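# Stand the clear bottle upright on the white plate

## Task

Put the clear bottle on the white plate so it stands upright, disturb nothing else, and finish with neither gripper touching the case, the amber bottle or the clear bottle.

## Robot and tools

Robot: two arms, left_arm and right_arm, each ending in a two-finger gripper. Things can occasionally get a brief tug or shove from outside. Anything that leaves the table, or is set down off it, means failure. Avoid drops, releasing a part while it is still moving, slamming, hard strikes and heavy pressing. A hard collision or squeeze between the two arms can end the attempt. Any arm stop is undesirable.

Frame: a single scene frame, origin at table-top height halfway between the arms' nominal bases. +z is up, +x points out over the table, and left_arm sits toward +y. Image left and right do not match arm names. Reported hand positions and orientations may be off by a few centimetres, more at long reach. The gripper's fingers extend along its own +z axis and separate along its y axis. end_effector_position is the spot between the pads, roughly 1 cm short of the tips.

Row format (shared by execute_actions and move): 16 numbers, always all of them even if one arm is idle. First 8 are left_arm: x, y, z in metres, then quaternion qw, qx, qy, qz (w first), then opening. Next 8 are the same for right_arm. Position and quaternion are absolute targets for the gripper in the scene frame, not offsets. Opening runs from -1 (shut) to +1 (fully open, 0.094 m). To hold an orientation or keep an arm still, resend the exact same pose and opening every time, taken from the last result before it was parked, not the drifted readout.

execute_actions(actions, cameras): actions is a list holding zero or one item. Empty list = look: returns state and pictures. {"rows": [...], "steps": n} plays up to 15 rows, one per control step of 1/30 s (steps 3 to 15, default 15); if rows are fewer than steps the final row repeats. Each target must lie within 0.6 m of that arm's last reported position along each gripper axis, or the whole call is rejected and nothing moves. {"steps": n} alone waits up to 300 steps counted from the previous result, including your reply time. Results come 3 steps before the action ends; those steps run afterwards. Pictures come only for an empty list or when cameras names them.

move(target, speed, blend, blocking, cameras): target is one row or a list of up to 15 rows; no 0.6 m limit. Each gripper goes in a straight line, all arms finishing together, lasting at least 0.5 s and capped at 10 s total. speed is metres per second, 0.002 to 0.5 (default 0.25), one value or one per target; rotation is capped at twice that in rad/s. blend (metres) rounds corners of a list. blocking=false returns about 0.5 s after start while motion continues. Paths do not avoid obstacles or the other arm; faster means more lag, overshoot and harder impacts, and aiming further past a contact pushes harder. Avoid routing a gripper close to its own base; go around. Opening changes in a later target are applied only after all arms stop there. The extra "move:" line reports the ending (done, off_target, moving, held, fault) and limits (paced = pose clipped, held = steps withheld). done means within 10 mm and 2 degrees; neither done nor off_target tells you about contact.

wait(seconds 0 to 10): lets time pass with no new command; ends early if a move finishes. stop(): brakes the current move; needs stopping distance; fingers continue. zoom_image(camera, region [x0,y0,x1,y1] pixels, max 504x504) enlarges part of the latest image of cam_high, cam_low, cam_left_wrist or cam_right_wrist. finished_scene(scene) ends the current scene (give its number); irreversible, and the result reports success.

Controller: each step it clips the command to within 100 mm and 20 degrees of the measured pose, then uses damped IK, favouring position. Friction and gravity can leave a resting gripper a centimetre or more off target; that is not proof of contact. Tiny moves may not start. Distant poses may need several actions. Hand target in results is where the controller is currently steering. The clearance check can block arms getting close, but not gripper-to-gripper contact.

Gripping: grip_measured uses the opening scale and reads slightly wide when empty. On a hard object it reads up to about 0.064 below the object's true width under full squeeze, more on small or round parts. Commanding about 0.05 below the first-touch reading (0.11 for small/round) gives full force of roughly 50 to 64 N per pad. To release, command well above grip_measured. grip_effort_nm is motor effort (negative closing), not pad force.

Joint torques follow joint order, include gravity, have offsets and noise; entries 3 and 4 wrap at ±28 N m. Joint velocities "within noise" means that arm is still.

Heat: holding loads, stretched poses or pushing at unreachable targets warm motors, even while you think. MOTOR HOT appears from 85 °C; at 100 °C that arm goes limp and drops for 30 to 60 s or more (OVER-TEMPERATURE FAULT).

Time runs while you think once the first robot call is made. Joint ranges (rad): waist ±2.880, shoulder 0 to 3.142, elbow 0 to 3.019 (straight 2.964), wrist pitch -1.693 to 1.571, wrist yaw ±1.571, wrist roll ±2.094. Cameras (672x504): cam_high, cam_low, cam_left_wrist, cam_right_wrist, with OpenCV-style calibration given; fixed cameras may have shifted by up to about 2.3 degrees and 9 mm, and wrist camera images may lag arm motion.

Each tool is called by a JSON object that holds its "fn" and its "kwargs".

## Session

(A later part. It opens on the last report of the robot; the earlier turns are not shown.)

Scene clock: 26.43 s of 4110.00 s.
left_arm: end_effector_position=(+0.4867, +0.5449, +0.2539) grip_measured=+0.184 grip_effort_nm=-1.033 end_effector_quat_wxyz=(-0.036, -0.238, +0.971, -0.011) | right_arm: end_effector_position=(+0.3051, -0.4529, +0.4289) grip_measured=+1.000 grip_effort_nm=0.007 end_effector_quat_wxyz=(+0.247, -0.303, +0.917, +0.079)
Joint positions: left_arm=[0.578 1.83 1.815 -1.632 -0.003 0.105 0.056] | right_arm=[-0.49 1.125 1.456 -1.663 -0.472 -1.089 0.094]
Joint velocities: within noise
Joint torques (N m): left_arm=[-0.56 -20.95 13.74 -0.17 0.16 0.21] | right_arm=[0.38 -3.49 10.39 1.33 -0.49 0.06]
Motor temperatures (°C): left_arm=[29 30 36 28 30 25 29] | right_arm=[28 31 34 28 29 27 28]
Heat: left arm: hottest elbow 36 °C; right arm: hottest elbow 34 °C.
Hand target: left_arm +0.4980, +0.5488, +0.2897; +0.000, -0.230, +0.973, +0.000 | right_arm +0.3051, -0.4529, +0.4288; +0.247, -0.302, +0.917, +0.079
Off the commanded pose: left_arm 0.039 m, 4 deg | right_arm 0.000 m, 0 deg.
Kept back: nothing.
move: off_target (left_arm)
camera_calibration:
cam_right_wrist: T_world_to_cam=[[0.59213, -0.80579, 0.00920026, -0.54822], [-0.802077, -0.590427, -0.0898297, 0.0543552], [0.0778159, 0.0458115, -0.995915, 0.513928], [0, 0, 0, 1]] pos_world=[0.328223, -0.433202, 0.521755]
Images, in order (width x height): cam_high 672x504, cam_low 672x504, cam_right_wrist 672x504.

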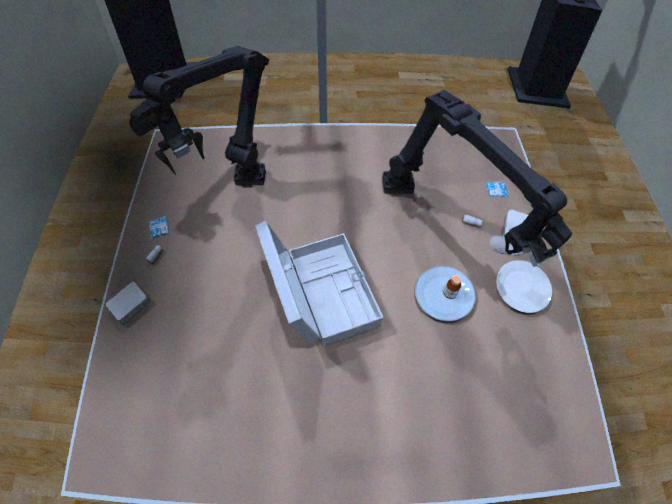

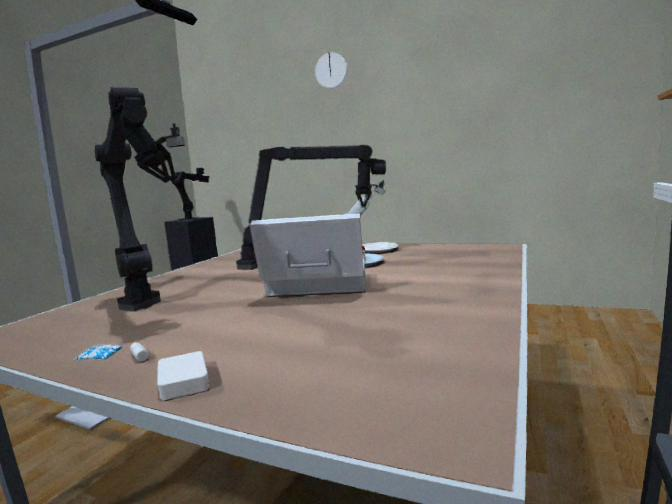

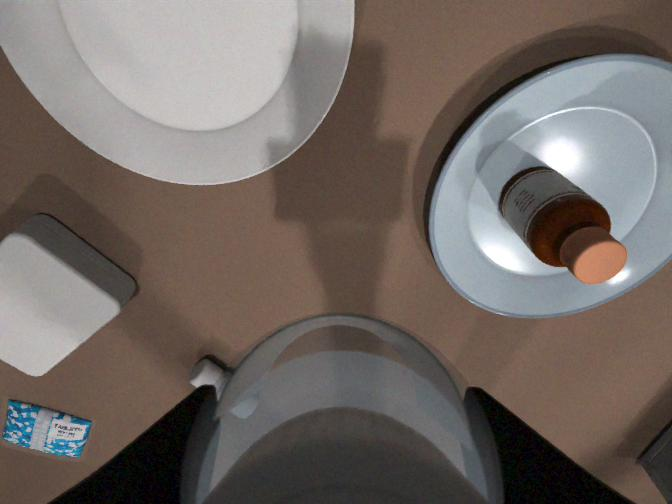

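{"fn": "move", "kwargs": {"target": [0.55,0.66,0.27,0.324,-0.298,0.891,0.108,0.0,0.3051,-0.4529,0.4289,0.247,-0.302,0.917,0.079,1], "speed": 0.2, "cameras": ["cam_right_wrist","cam_high","cam_low"]}}

{"fn": "zoom_image", "kwargs": {"camera": "cam_high", "region": [440, 200, 580, 340]}}

{"fn": "zoom_image", "kwargs": {"camera": "cam_low", "region": [300, 130, 430, 280]}}

Scene clock: 28.87 s of 4110.00 s.
left_arm: end_effector_position=(+0.5495, +0.6512, +0.2295) grip_measured=+0.184 grip_effort_nm=-1.043 end_effector_quat_wxyz=(+0.285, -0.293, +0.907, +0.096) | right_arm: end_effector_position=(+0.3051, -0.4529, +0.4289) grip_measured=+1.000 grip_effort_nm=0.002 end_effector_quat_wxyz=(+0.247, -0.303, +0.917, +0.079)
Joint positions: left_arm=[0.666 1.729 1.495 -0.725 0.022 0.042 0.056] | right_arm=[-0.49 1.125 1.456 -1.663 -0.472 -1.089 0.094]
Joint velocities: within noise
Joint torques (N m): left_arm=[0.26 -22.53 10.11 2.78 0.22 -0.04] | right_arm=[0.38 -3.43 10.41 1.33 -0.49 0.06]
Motor temperatures (°C): left_arm=[29 31 37 28 30 25 29] | right_arm=[28 31 34 27 29 27 28]
Heat: left arm: hottest elbow 37 °C; right arm: hottest elbow 34 °C.
Hand target: left_arm +0.5491, +0.6593, +0.2699; +0.324, -0.298, +0.891, +0.108 | right_arm +0.3051, -0.4529, +0.4288; +0.247, -0.302, +0.917, +0.079
Off the commanded pose: left_arm 0.041 m, 5 deg | right_arm 0.000 m, 0 deg.
Kept back: nothing.
move: off_target (left_arm)
camera_calibration:
cam_right_wrist: T_world_to_cam=[[0.59213, -0.80579, 0.00920026, -0.54822], [-0.802077, -0.590427, -0.0898297, 0.0543552], [0.0778159, 0.0458115, -0.995915, 0.513928], [0, 0, 0, 1]] pos_world=[0.328223, -0.433202, 0.521755]
Images, in order (width x height): cam_high 672x504, cam_low 672x504, cam_right_wrist 672x504.

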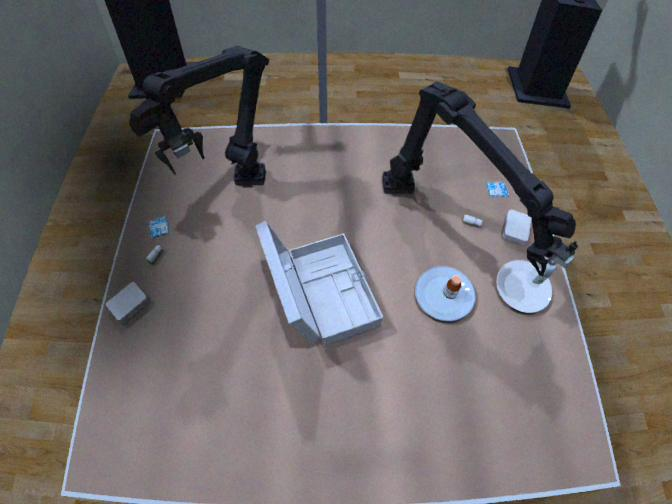

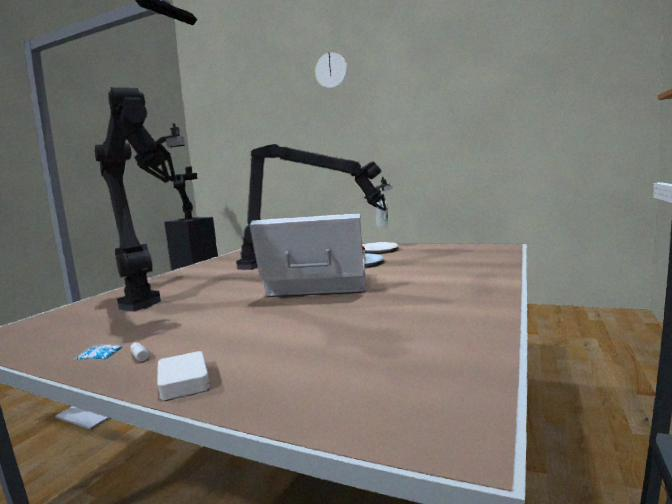

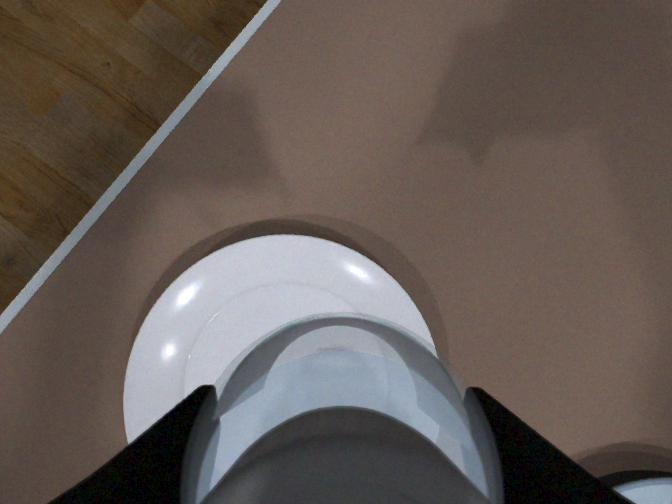

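Scaled by 3.600 from the camera's 672x504 image, which has a finer 960x720 frame.

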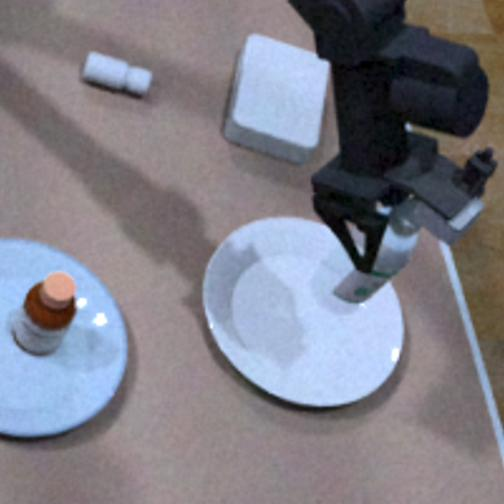

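Scaled by 3.360 from the camera's 672x504 image, which has a finer 960x720 frame.

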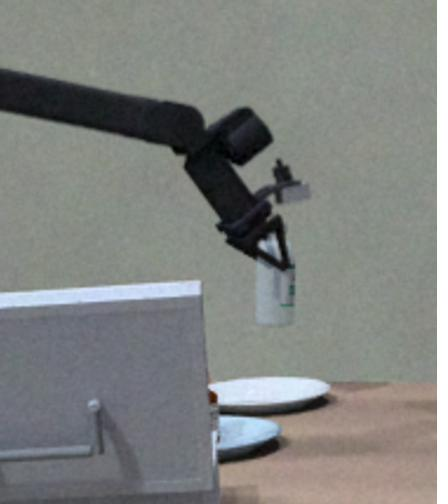

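{"fn": "move", "kwargs": {"target": [0.518,0.672,0.165,0.332,-0.297,0.888,0.111,0.0,0.3051,-0.4529,0.4289,0.247,-0.302,0.917,0.079,1], "speed": 0.12, "cameras": ["cam_right_wrist","cam_high","cam_low"]}}

{"fn": "zoom_image", "kwargs": {"camera": "cam_high", "region": [460, 220, 580, 340]}}

{"fn": "zoom_image", "kwargs": {"camera": "cam_low", "region": [330, 170, 430, 280]}}

Scene clock: 31.17 s of 4110.00 s.
left_arm: end_effector_position=(+0.5134, +0.6593, +0.1391) grip_measured=+0.184 grip_effort_nm=-1.038 end_effector_quat_wxyz=(+0.304, -0.302, +0.898, +0.098) | right_arm: end_effector_position=(+0.3051, -0.4529, +0.4289) grip_measured=+1.000 grip_effort_nm=-0.002 end_effector_quat_wxyz=(+0.247, -0.303, +0.917, +0.079)
Joint positions: left_arm=[0.721 1.746 1.248 -0.425 0.056 0.061 0.056] | right_arm=[-0.49 1.125 1.456 -1.663 -0.472 -1.089 0.094]
Joint velocities: within noise
Joint torques (N m): left_arm=[0.21 -19.78 9.39 2.81 0.27 0.22] | right_arm=[0.38 -3.49 10.39 1.33 -0.49 0.05]
Motor temperatures (°C): left_arm=[29 31 37 28 30 25 29] | right_arm=[28 31 34 27 29 27 28]
Heat: left arm: hottest elbow 37 °C; right arm: hottest elbow 34 °C.
Hand target: left_arm +0.5172, +0.6715, +0.1652; +0.332, -0.297, +0.888, +0.111 | right_arm +0.3051, -0.4529, +0.4288; +0.247, -0.302, +0.917, +0.079
Off the commanded pose: left_arm 0.029 m, 4 deg | right_arm 0.000 m, 0 deg.
Kept back: nothing.
move: off_target (left_arm)
camera_calibration:
cam_right_wrist: T_world_to_cam=[[0.59213, -0.80579, 0.00920026, -0.54822], [-0.802077, -0.590427, -0.0898297, 0.0543552], [0.0778159, 0.0458115, -0.995915, 0.513928], [0, 0, 0, 1]] pos_world=[0.328223, -0.433202, 0.521755]
Images, in order (width x height): cam_high 672x504, cam_low 672x504, cam_right_wrist 672x504.

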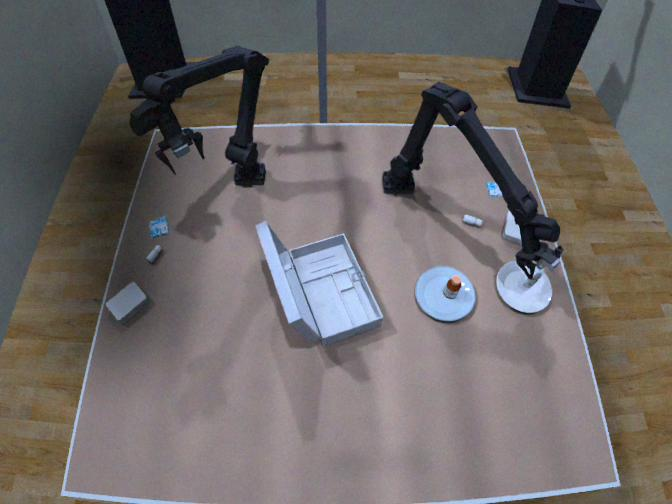

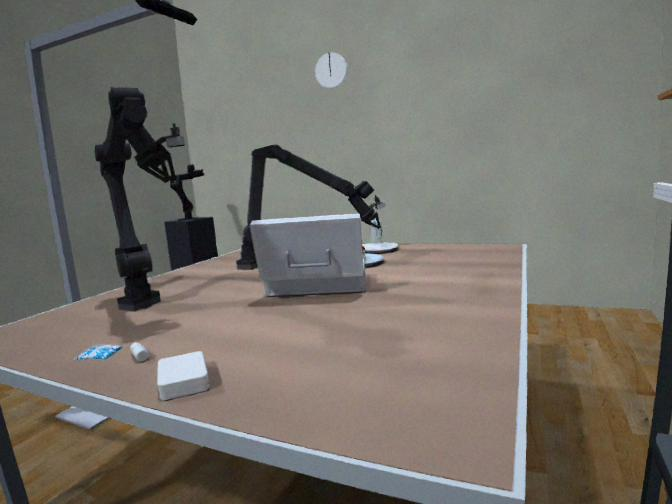

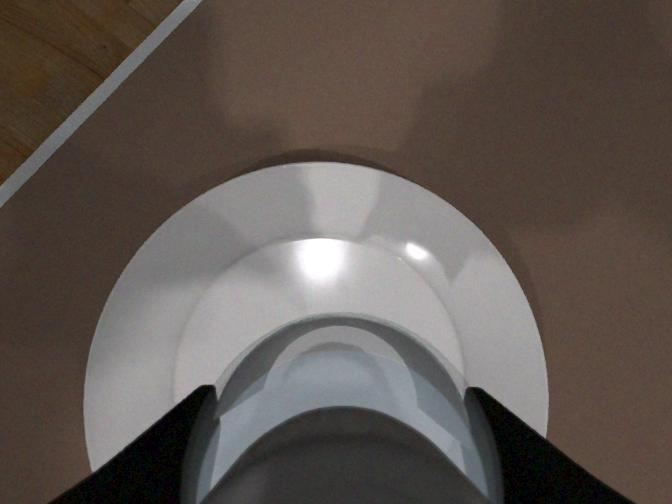

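Scaled by 4.200 from the camera's 672x504 image, which has a finer 960x720 frame.

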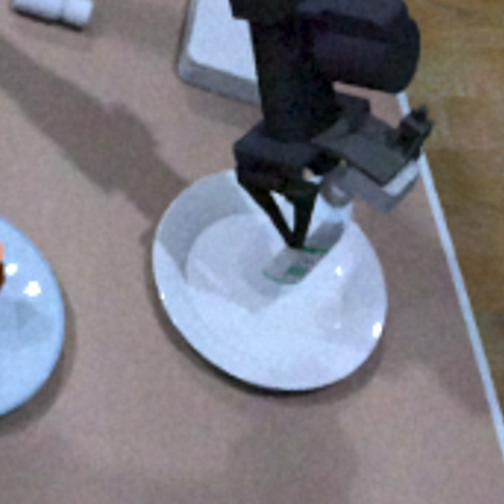

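Scaled by 4.582 from the camera's 672x504 image, which has a finer 960x720 frame.

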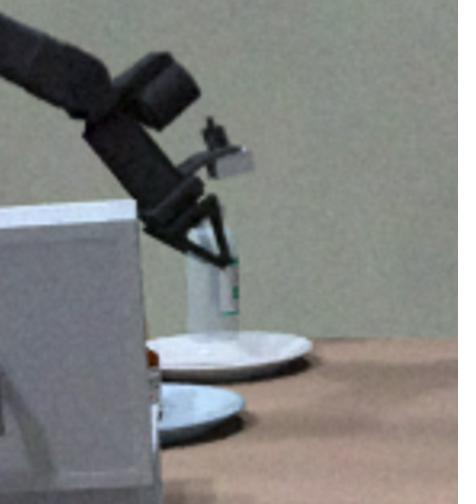

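{"fn": "move", "kwargs": {"target": [0.52,0.674,0.145,0.344,-0.296,0.884,0.114,0.0,0.3051,-0.4529,0.4289,0.247,-0.302,0.917,0.079,1], "speed": 0.05, "cameras": ["cam_low"]}}

{"fn": "zoom_image", "kwargs": {"camera": "cam_low", "region": [330, 170, 430, 280]}}

{"fn": "move", "kwargs": {"target": [0.52,0.674,0.135,0.344,-0.296,0.884,0.114,0.0,0.3051,-0.4529,0.4289,0.247,-0.302,0.917,0.079,1], "speed": 0.04, "cameras": ["cam_low"]}}

{"fn": "zoom_image", "kwargs": {"camera": "cam_low", "region": [330, 170, 430, 280]}}

Scene clock: 32.27 s of 4110.00 s.
left_arm: end_effector_position=(+0.5161, +0.6608, +0.1223) grip_measured=+0.184 grip_effort_nm=-1.028 end_effector_quat_wxyz=(+0.318, -0.299, +0.894, +0.102) | right_arm: end_effector_position=(+0.3051, -0.4529, +0.4289) grip_measured=+1.000 grip_effort_nm=0.002 end_effector_quat_wxyz=(+0.247, -0.303, +0.917, +0.079)
Joint positions: left_arm=[0.721 1.767 1.214 -0.339 0.061 0.061 0.056] | right_arm=[-0.49 1.125 1.456 -1.663 -0.472 -1.089 0.094]
Joint velocities: within noise
Joint torques (N m): left_arm=[0.44 -19.55 9.03 2.93 0.27 0.18] | right_arm=[0.44 -3.55 10.4 1.33 -0.49 0.05]
Motor temperatures (°C): left_arm=[29 31 37 28 30 25 29] | right_arm=[28 31 34 27 29 27 28]
Heat: left arm: hottest elbow 37 °C; right arm: hottest elbow 34 °C.
Hand target: left_arm +0.5193, +0.6735, +0.1452; +0.344, -0.296, +0.884, +0.114 | right_arm +0.3051, -0.4529, +0.4288; +0.247, -0.302, +0.917, +0.079
Off the commanded pose: left_arm 0.027 m, 4 deg | right_arm 0.000 m, 0 deg.
Kept back: nothing.
move: off_target (left_arm)
Images, in order (width x height): cam_low 672x504.

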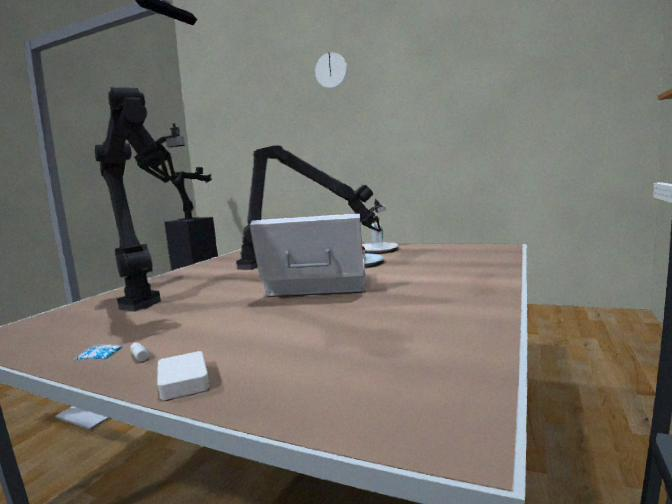

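Scaled by 4.582 from the camera's 672x504 image, which has a finer 960x720 frame.

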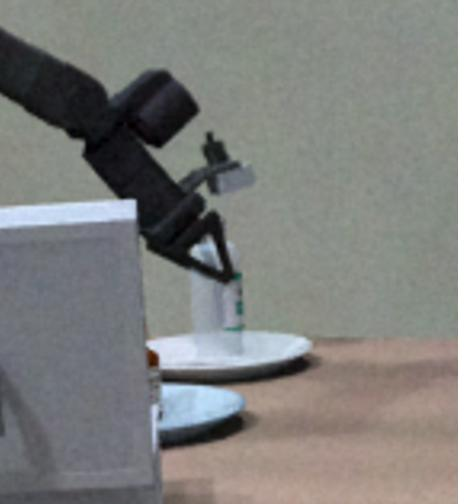

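Scene clock: 33.13 s of 4110.00 s.
left_arm: end_effector_position=(+0.5165, +0.6611, +0.1149) grip_measured=+0.184 grip_effort_nm=-1.033 end_effector_quat_wxyz=(+0.320, -0.299, +0.893, +0.102) | right_arm: end_effector_position=(+0.3051, -0.4529, +0.4289) grip_measured=+1.000 grip_effort_nm=0.007 end_effector_quat_wxyz=(+0.247, -0.303, +0.917, +0.079)
Joint positions: left_arm=[0.721 1.778 1.204 -0.314 0.061 0.061 0.056] | right_arm=[-0.49 1.125 1.456 -1.663 -0.472 -1.089 0.094]
Joint velocities: within noise
Joint torques (N m): left_arm=[0.5 -19.66 8.87 2.99 0.27 0.19] | right_arm=[0.38 -3.55 10.4 1.33 -0.49 0.05]
Motor temperatures (°C): left_arm=[29 31 37 28 30 25 29] | right_arm=[28 31 34 27 29 27 28]
Heat: left arm: hottest elbow 37 °C; right arm: hottest elbow 34 °C.
Hand target: left_arm +0.5194, +0.6737, +0.1352; +0.344, -0.296, +0.884, +0.114 | right_arm +0.3051, -0.4529, +0.4288; +0.247, -0.302, +0.917, +0.079
Off the commanded pose: left_arm 0.024 m, 3 deg | right_arm 0.000 m, 0 deg.
Kept back: nothing.
move: off_target (left_arm)
Images, in order (width x height): cam_low 672x504.

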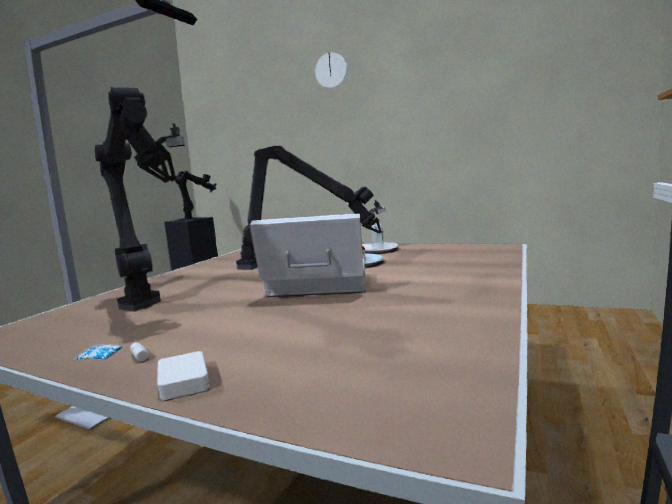

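Scaled by 4.582 from the camera's 672x504 image, which has a finer 960x720 frame.

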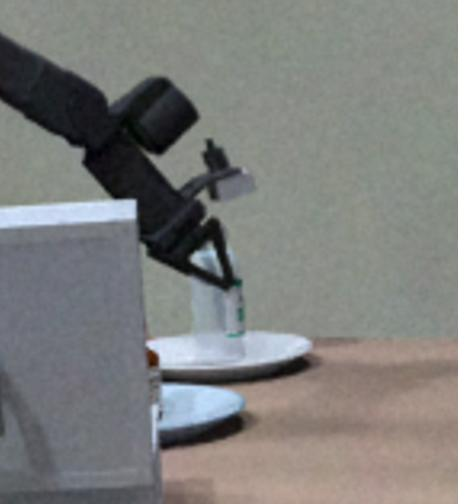

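{"fn": "move", "kwargs": {"target": [0.52,0.674,0.126,0.344,-0.296,0.884,0.114,0.0,0.3051,-0.4529,0.4289,0.247,-0.302,0.917,0.079,1], "speed": 0.03, "cameras": ["cam_low"]}}

{"fn": "zoom_image", "kwargs": {"camera": "cam_low", "region": [350, 190, 410, 260]}}

{"fn": "move", "kwargs": {"target": [0.52,0.674,0.12,0.344,-0.296,0.884,0.114,0.0,0.3051,-0.4529,0.4289,0.247,-0.302,0.917,0.079,1], "speed": 0.03, "cameras": ["cam_low","cam_high"]}}

{"fn": "zoom_image", "kwargs": {"camera": "cam_low", "region": [350, 190, 410, 260]}}

Scene clock: 34.07 s of 4110.00 s.
left_arm: end_effector_position=(+0.5180, +0.6622, +0.1115) grip_measured=+0.184 grip_effort_nm=-1.033 end_effector_quat_wxyz=(+0.325, -0.298, +0.892, +0.104) | right_arm: end_effector_position=(+0.3051, -0.4529, +0.4289) grip_measured=+1.000 grip_effort_nm=0.002 end_effector_quat_wxyz=(+0.247, -0.303, +0.917, +0.079)
Joint positions: left_arm=[0.721 1.785 1.198 -0.29 0.061 0.062 0.056] | right_arm=[-0.49 1.125 1.456 -1.663 -0.472 -1.089 0.094]
Joint velocities: within noise
Joint torques (N m): left_arm=[0.38 -18.9 8.55 2.89 0.24 0.18] | right_arm=[0.44 -3.55 10.41 1.35 -0.49 0.06]
Motor temperatures (°C): left_arm=[29 31 37 28 30 25 29] | right_arm=[28 31 34 27 29 27 28]
Heat: left arm: hottest elbow 37 °C; right arm: hottest elbow 34 °C.
Hand target: left_arm +0.5196, +0.6738, +0.1262; +0.344, -0.296, +0.884, +0.114 | right_arm +0.3051, -0.4529, +0.4288; +0.247, -0.302, +0.917, +0.079
Off the commanded pose: left_arm 0.019 m, 3 deg | right_arm 0.000 m, 0 deg.
Kept back: nothing.
move: off_target (left_arm)
Images, in order (width x height): cam_low 672x504.

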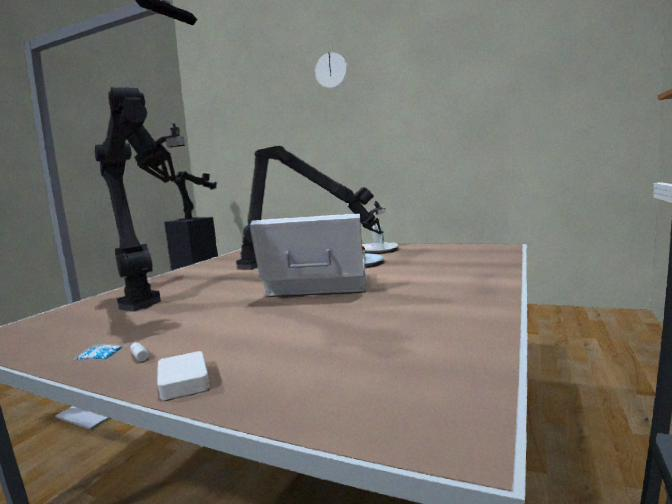

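Scaled by 7.200 from the camera's 672x504 image, which has a finer 960x720 frame.

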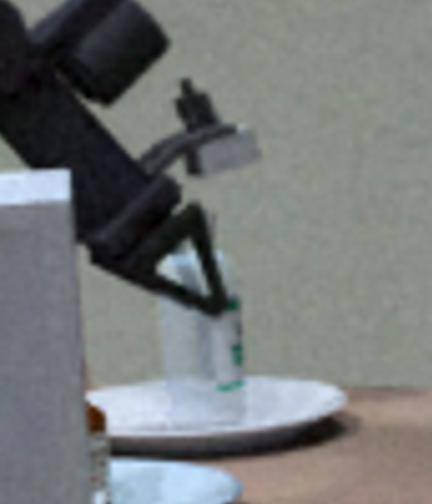

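Scene clock: 34.77 s of 4110.00 s.
left_arm: end_effector_position=(+0.5192, +0.6633, +0.1111) grip_measured=+0.184 grip_effort_nm=-1.028 end_effector_quat_wxyz=(+0.329, -0.297, +0.890, +0.106) | right_arm: end_effector_position=(+0.3051, -0.4529, +0.4289) grip_measured=+1.000 grip_effort_nm=0.002 end_effector_quat_wxyz=(+0.247, -0.303, +0.917, +0.079)
Joint positions: left_arm=[0.721 1.787 1.195 -0.275 0.061 0.062 0.056] | right_arm=[-0.49 1.125 1.456 -1.663 -0.472 -1.089 0.094]
Joint velocities: within noise
Joint torques (N m): left_arm=[0.44 -18.37 8.35 2.86 0.25 0.18] | right_arm=[0.38 -3.55 10.41 1.32 -0.49 0.06]
Motor temperatures (°C): left_arm=[29 31 37 28 30 25 30] | right_arm=[28 31 34 27 29 27 28]
Heat: left arm: hottest elbow 37 °C; right arm: hottest elbow 34 °C.
Hand target: left_arm +0.5197, +0.6739, +0.1201; +0.344, -0.296, +0.884, +0.114 | right_arm +0.3051, -0.4529, +0.4288; +0.247, -0.302, +0.917, +0.079
Off the commanded pose: left_arm 0.014 m, 2 deg | right_arm 0.000 m, 0 deg.
Kept back: nothing.
move: off_target (left_arm)
Images, in order (width x height): cam_high 672x504, cam_low 672x504.

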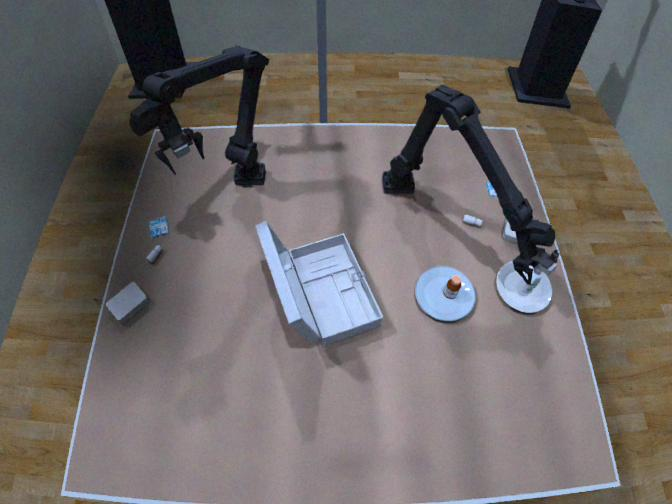

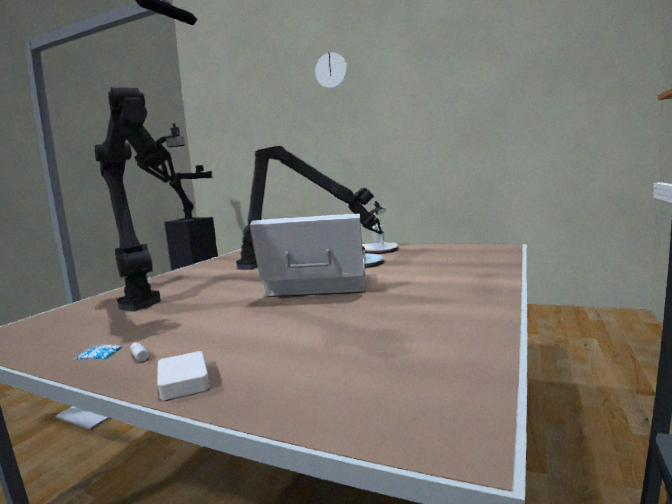

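Scaled by 7.200 from the camera's 672x504 image, which has a finer 960x720 frame.

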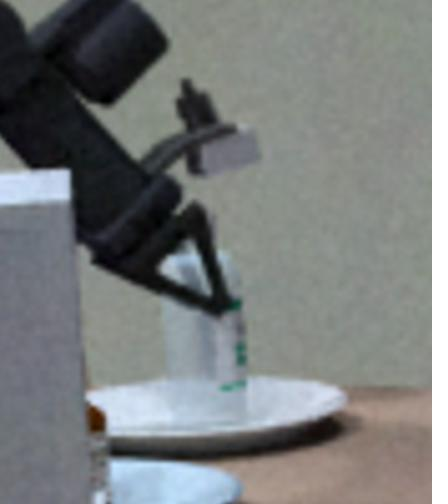

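{"fn": "move", "kwargs": {"target": [0.52,0.674,0.122,0.344,-0.296,0.884,0.114,0.26,0.3051,-0.4529,0.4289,0.247,-0.302,0.917,0.079,1], "speed": 0.03, "cameras": []}}

{"fn": "move", "kwargs": {"target": [0.52,0.674,0.124,0.344,-0.296,0.884,0.114,0.75,0.3051,-0.4529,0.4289,0.247,-0.302,0.917,0.079,1], "speed": 0.03, "cameras": ["cam_right_wrist","cam_low"]}}

{"fn": "zoom_image", "kwargs": {"camera": "cam_low", "region": [350, 190, 410, 260]}}

Scene clock: 35.70 s of 4110.00 s.
left_arm: end_effector_position=(+0.5206, +0.6637, +0.1123) grip_measured=+0.257 grip_effort_nm=0.159 end_effector_quat_wxyz=(+0.333, -0.296, +0.889, +0.106) | right_arm: end_effector_position=(+0.3051, -0.4529, +0.4289) grip_measured=+1.000 grip_effort_nm=0.002 end_effector_quat_wxyz=(+0.247, -0.303, +0.917, +0.079)
Joint positions: left_arm=[0.721 1.787 1.195 -0.268 0.065 0.062 0.059] | right_arm=[-0.49 1.125 1.456 -1.663 -0.472 -1.089 0.094]
Joint velocities: within noise
Joint torques (N m): left_arm=[0.5 -18.78 8.54 2.37 0.11 0.19] | right_arm=[0.44 -3.49 10.4 1.33 -0.49 0.06]
Motor temperatures (°C): left_arm=[29 31 37 29 30 25 29] | right_arm=[28 31 34 27 29 27 28]
Heat: left arm: hottest elbow 37 °C; right arm: hottest elbow 34 °C.
Hand target: left_arm +0.5198, +0.6740, +0.1222; +0.344, -0.296, +0.884, +0.114 | right_arm +0.3051, -0.4529, +0.4288; +0.247, -0.302, +0.917, +0.079
Off the commanded pose: left_arm 0.014 m, 2 deg | right_arm 0.000 m, 0 deg.
Kept back: nothing.
move: off_target (left_arm)
No camera images: "cameras" was empty.

Scene clock: 36.40 s of 4110.00 s.
left_arm: end_effector_position=(+0.5206, +0.6637, +0.1123) grip_measured=+0.747 grip_effort_nm=0.154 end_effector_quat_wxyz=(+0.333, -0.296, +0.889, +0.106) | right_arm: end_effector_position=(+0.3051, -0.4529, +0.4289) grip_measured=+1.000 grip_effort_nm=0.002 end_effector_quat_wxyz=(+0.247, -0.303, +0.917, +0.079)
Joint positions: left_arm=[0.721 1.787 1.195 -0.268 0.065 0.062 0.082] | right_arm=[-0.49 1.125 1.456 -1.663 -0.472 -1.089 0.094]
Joint velocities: within noise
Joint torques (N m): left_arm=[0.38 -18.9 8.72 2.15 0.11 0.18] | right_arm=[0.38 -3.49 10.39 1.33 -0.49 0.06]
Motor temperatures (°C): left_arm=[29 31 37 29 30 25 29] | right_arm=[28 31 34 27 29 27 28]
Heat: left arm: hottest elbow 37 °C; right arm: hottest elbow 34 °C.
Hand target: left_arm +0.5198, +0.6739, +0.1241; +0.344, -0.296, +0.884, +0.114 | right_arm +0.3051, -0.4529, +0.4288; +0.247, -0.302, +0.917, +0.079
Off the commanded pose: left_arm 0.016 m, 2 deg | right_arm 0.000 m, 0 deg.
Kept back: nothing.
move: off_target (left_arm)
camera_calibration:
cam_right_wrist: T_world_to_cam=[[0.59213, -0.80579, 0.00920026, -0.54822], [-0.802077, -0.590427, -0.0898297, 0.0543552], [0.0778159, 0.0458115, -0.995915, 0.513928], [0, 0, 0, 1]] pos_world=[0.328223, -0.433202, 0.521755]
Images, in order (width x height): cam_low 672x504, cam_right_wrist 672x504.

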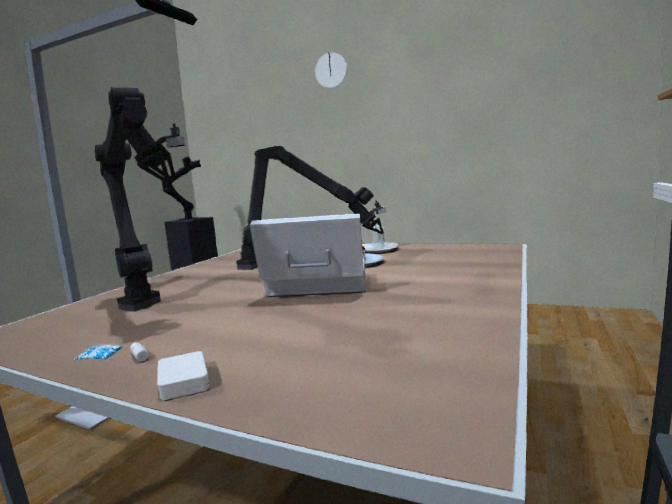

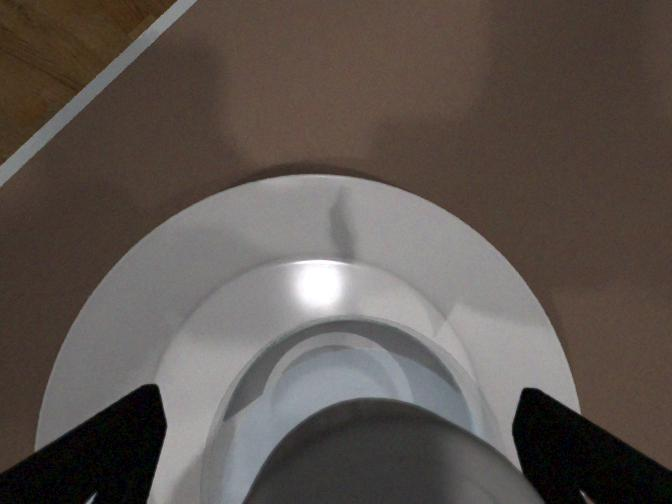

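Scaled by 7.200 from the camera's 672x504 image, which has a finer 960x720 frame.

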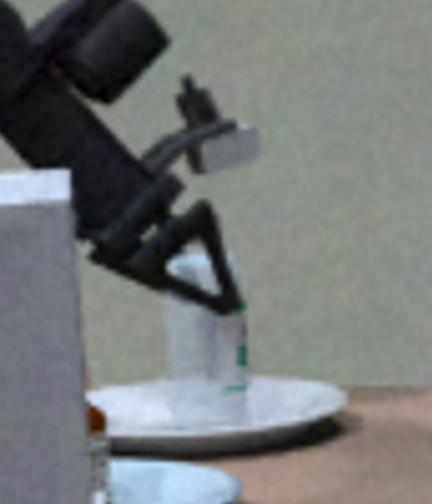

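{"fn": "move", "kwargs": {"target": [[0.52,0.674,0.124,0.344,-0.296,0.884,0.114,1,0.3051,-0.4529,0.4289,0.247,-0.302,0.917,0.079,1],[0.451,0.623,0.247,0.344,-0.296,0.884,0.114,1,0.3051,-0.4529,0.4289,0.247,-0.302,0.917,0.079,1],[0.36,0.48,0.36,0.344,-0.2,0.9,0.1,1,0.3051,-0.4529,0.4289,0.247,-0.302,0.917,0.079,1]], "speed": [0.05,0.1,0.2], "cameras": ["cam_right_wrist","cam_low","cam_high"]}}

{"fn": "zoom_image", "kwargs": {"camera": "cam_high", "region": [400, 170, 580, 340]}}

Scene clock: 40.43 s of 4110.00 s.
left_arm: end_effector_position=(+0.3561, +0.4837, +0.3597) grip_measured=+0.997 grip_effort_nm=0.173 end_effector_quat_wxyz=(+0.350, -0.213, +0.906, +0.104) | right_arm: end_effector_position=(+0.3051, -0.4529, +0.4289) grip_measured=+1.000 grip_effort_nm=-0.002 end_effector_quat_wxyz=(+0.247, -0.303, +0.917, +0.079)
Joint positions: left_arm=[0.68 0.959 1.051 -0.923 0.115 0.183 0.094] | right_arm=[-0.49 1.125 1.456 -1.663 -0.472 -1.089 0.094]
Joint velocities: within noise
Joint torques (N m): left_arm=[-1.44 -6.01 9.95 1.47 0.21 0.21] | right_arm=[0.44 -3.55 10.39 1.33 -0.48 0.06]
Motor temperatures (°C): left_arm=[29 31 37 29 30 25 29] | right_arm=[28 31 35 27 29 27 28]
Heat: left arm: hottest elbow 37 °C; right arm: hottest elbow 35 °C.
Hand target: left_arm +0.3599, +0.4801, +0.3599; +0.348, -0.202, +0.910, +0.101 | right_arm +0.3051, -0.4529, +0.4288; +0.247, -0.302, +0.917, +0.079
Off the commanded pose: left_arm 0.005 m, 1 deg | right_arm 0.000 m, 0 deg.
Kept back: nothing.
move: done
camera_calibration:
cam_right_wrist: T_world_to_cam=[[0.59213, -0.80579, 0.00920026, -0.54822], [-0.802077, -0.590427, -0.0898297, 0.0543552], [0.0778159, 0.0458115, -0.995915, 0.513928], [0, 0, 0, 1]] pos_world=[0.328223, -0.433202, 0.521755]
Images, in order (width x height): cam_high 672x504, cam_low 672x504, cam_right_wrist 672x504.

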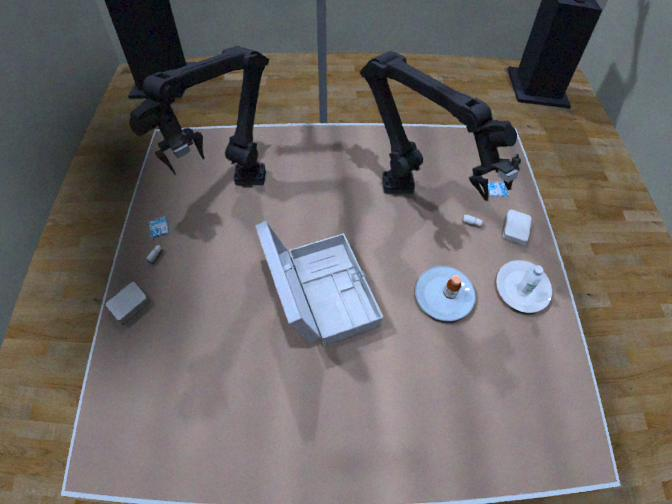

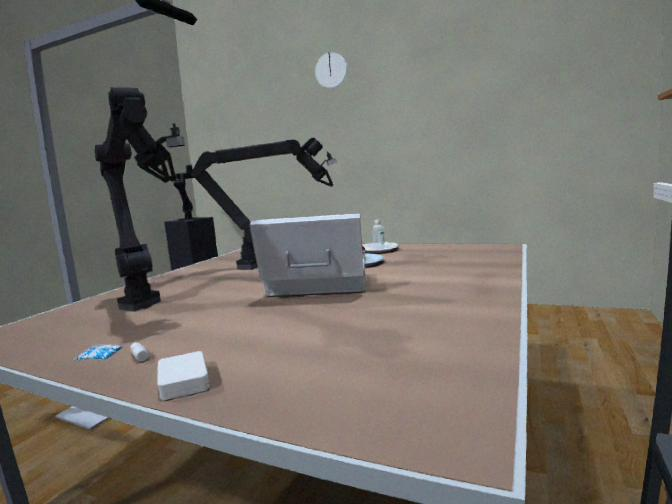

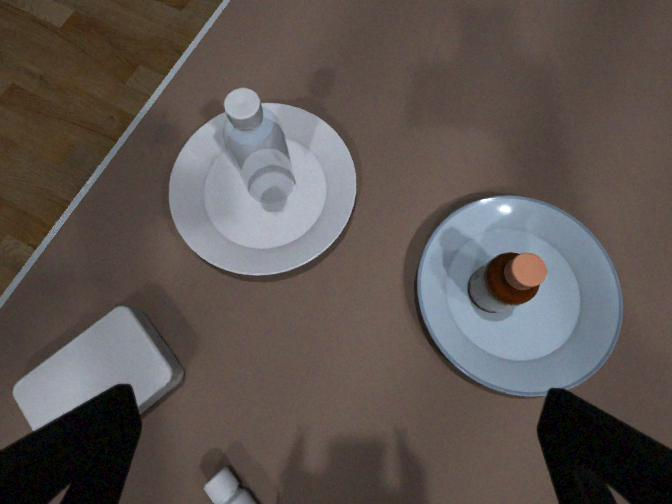

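Scaled by 2.800 from the camera's 672x504 image, which has a finer 960x720 frame.

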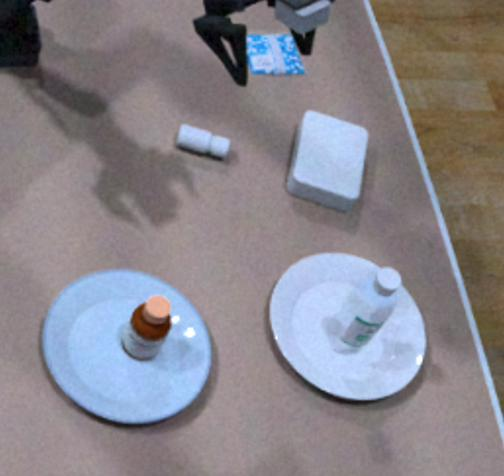

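Standing upright on the white plate.

{"fn": "finished_scene", "kwargs": {"scene": 1}}

The scene is finished: the task was done.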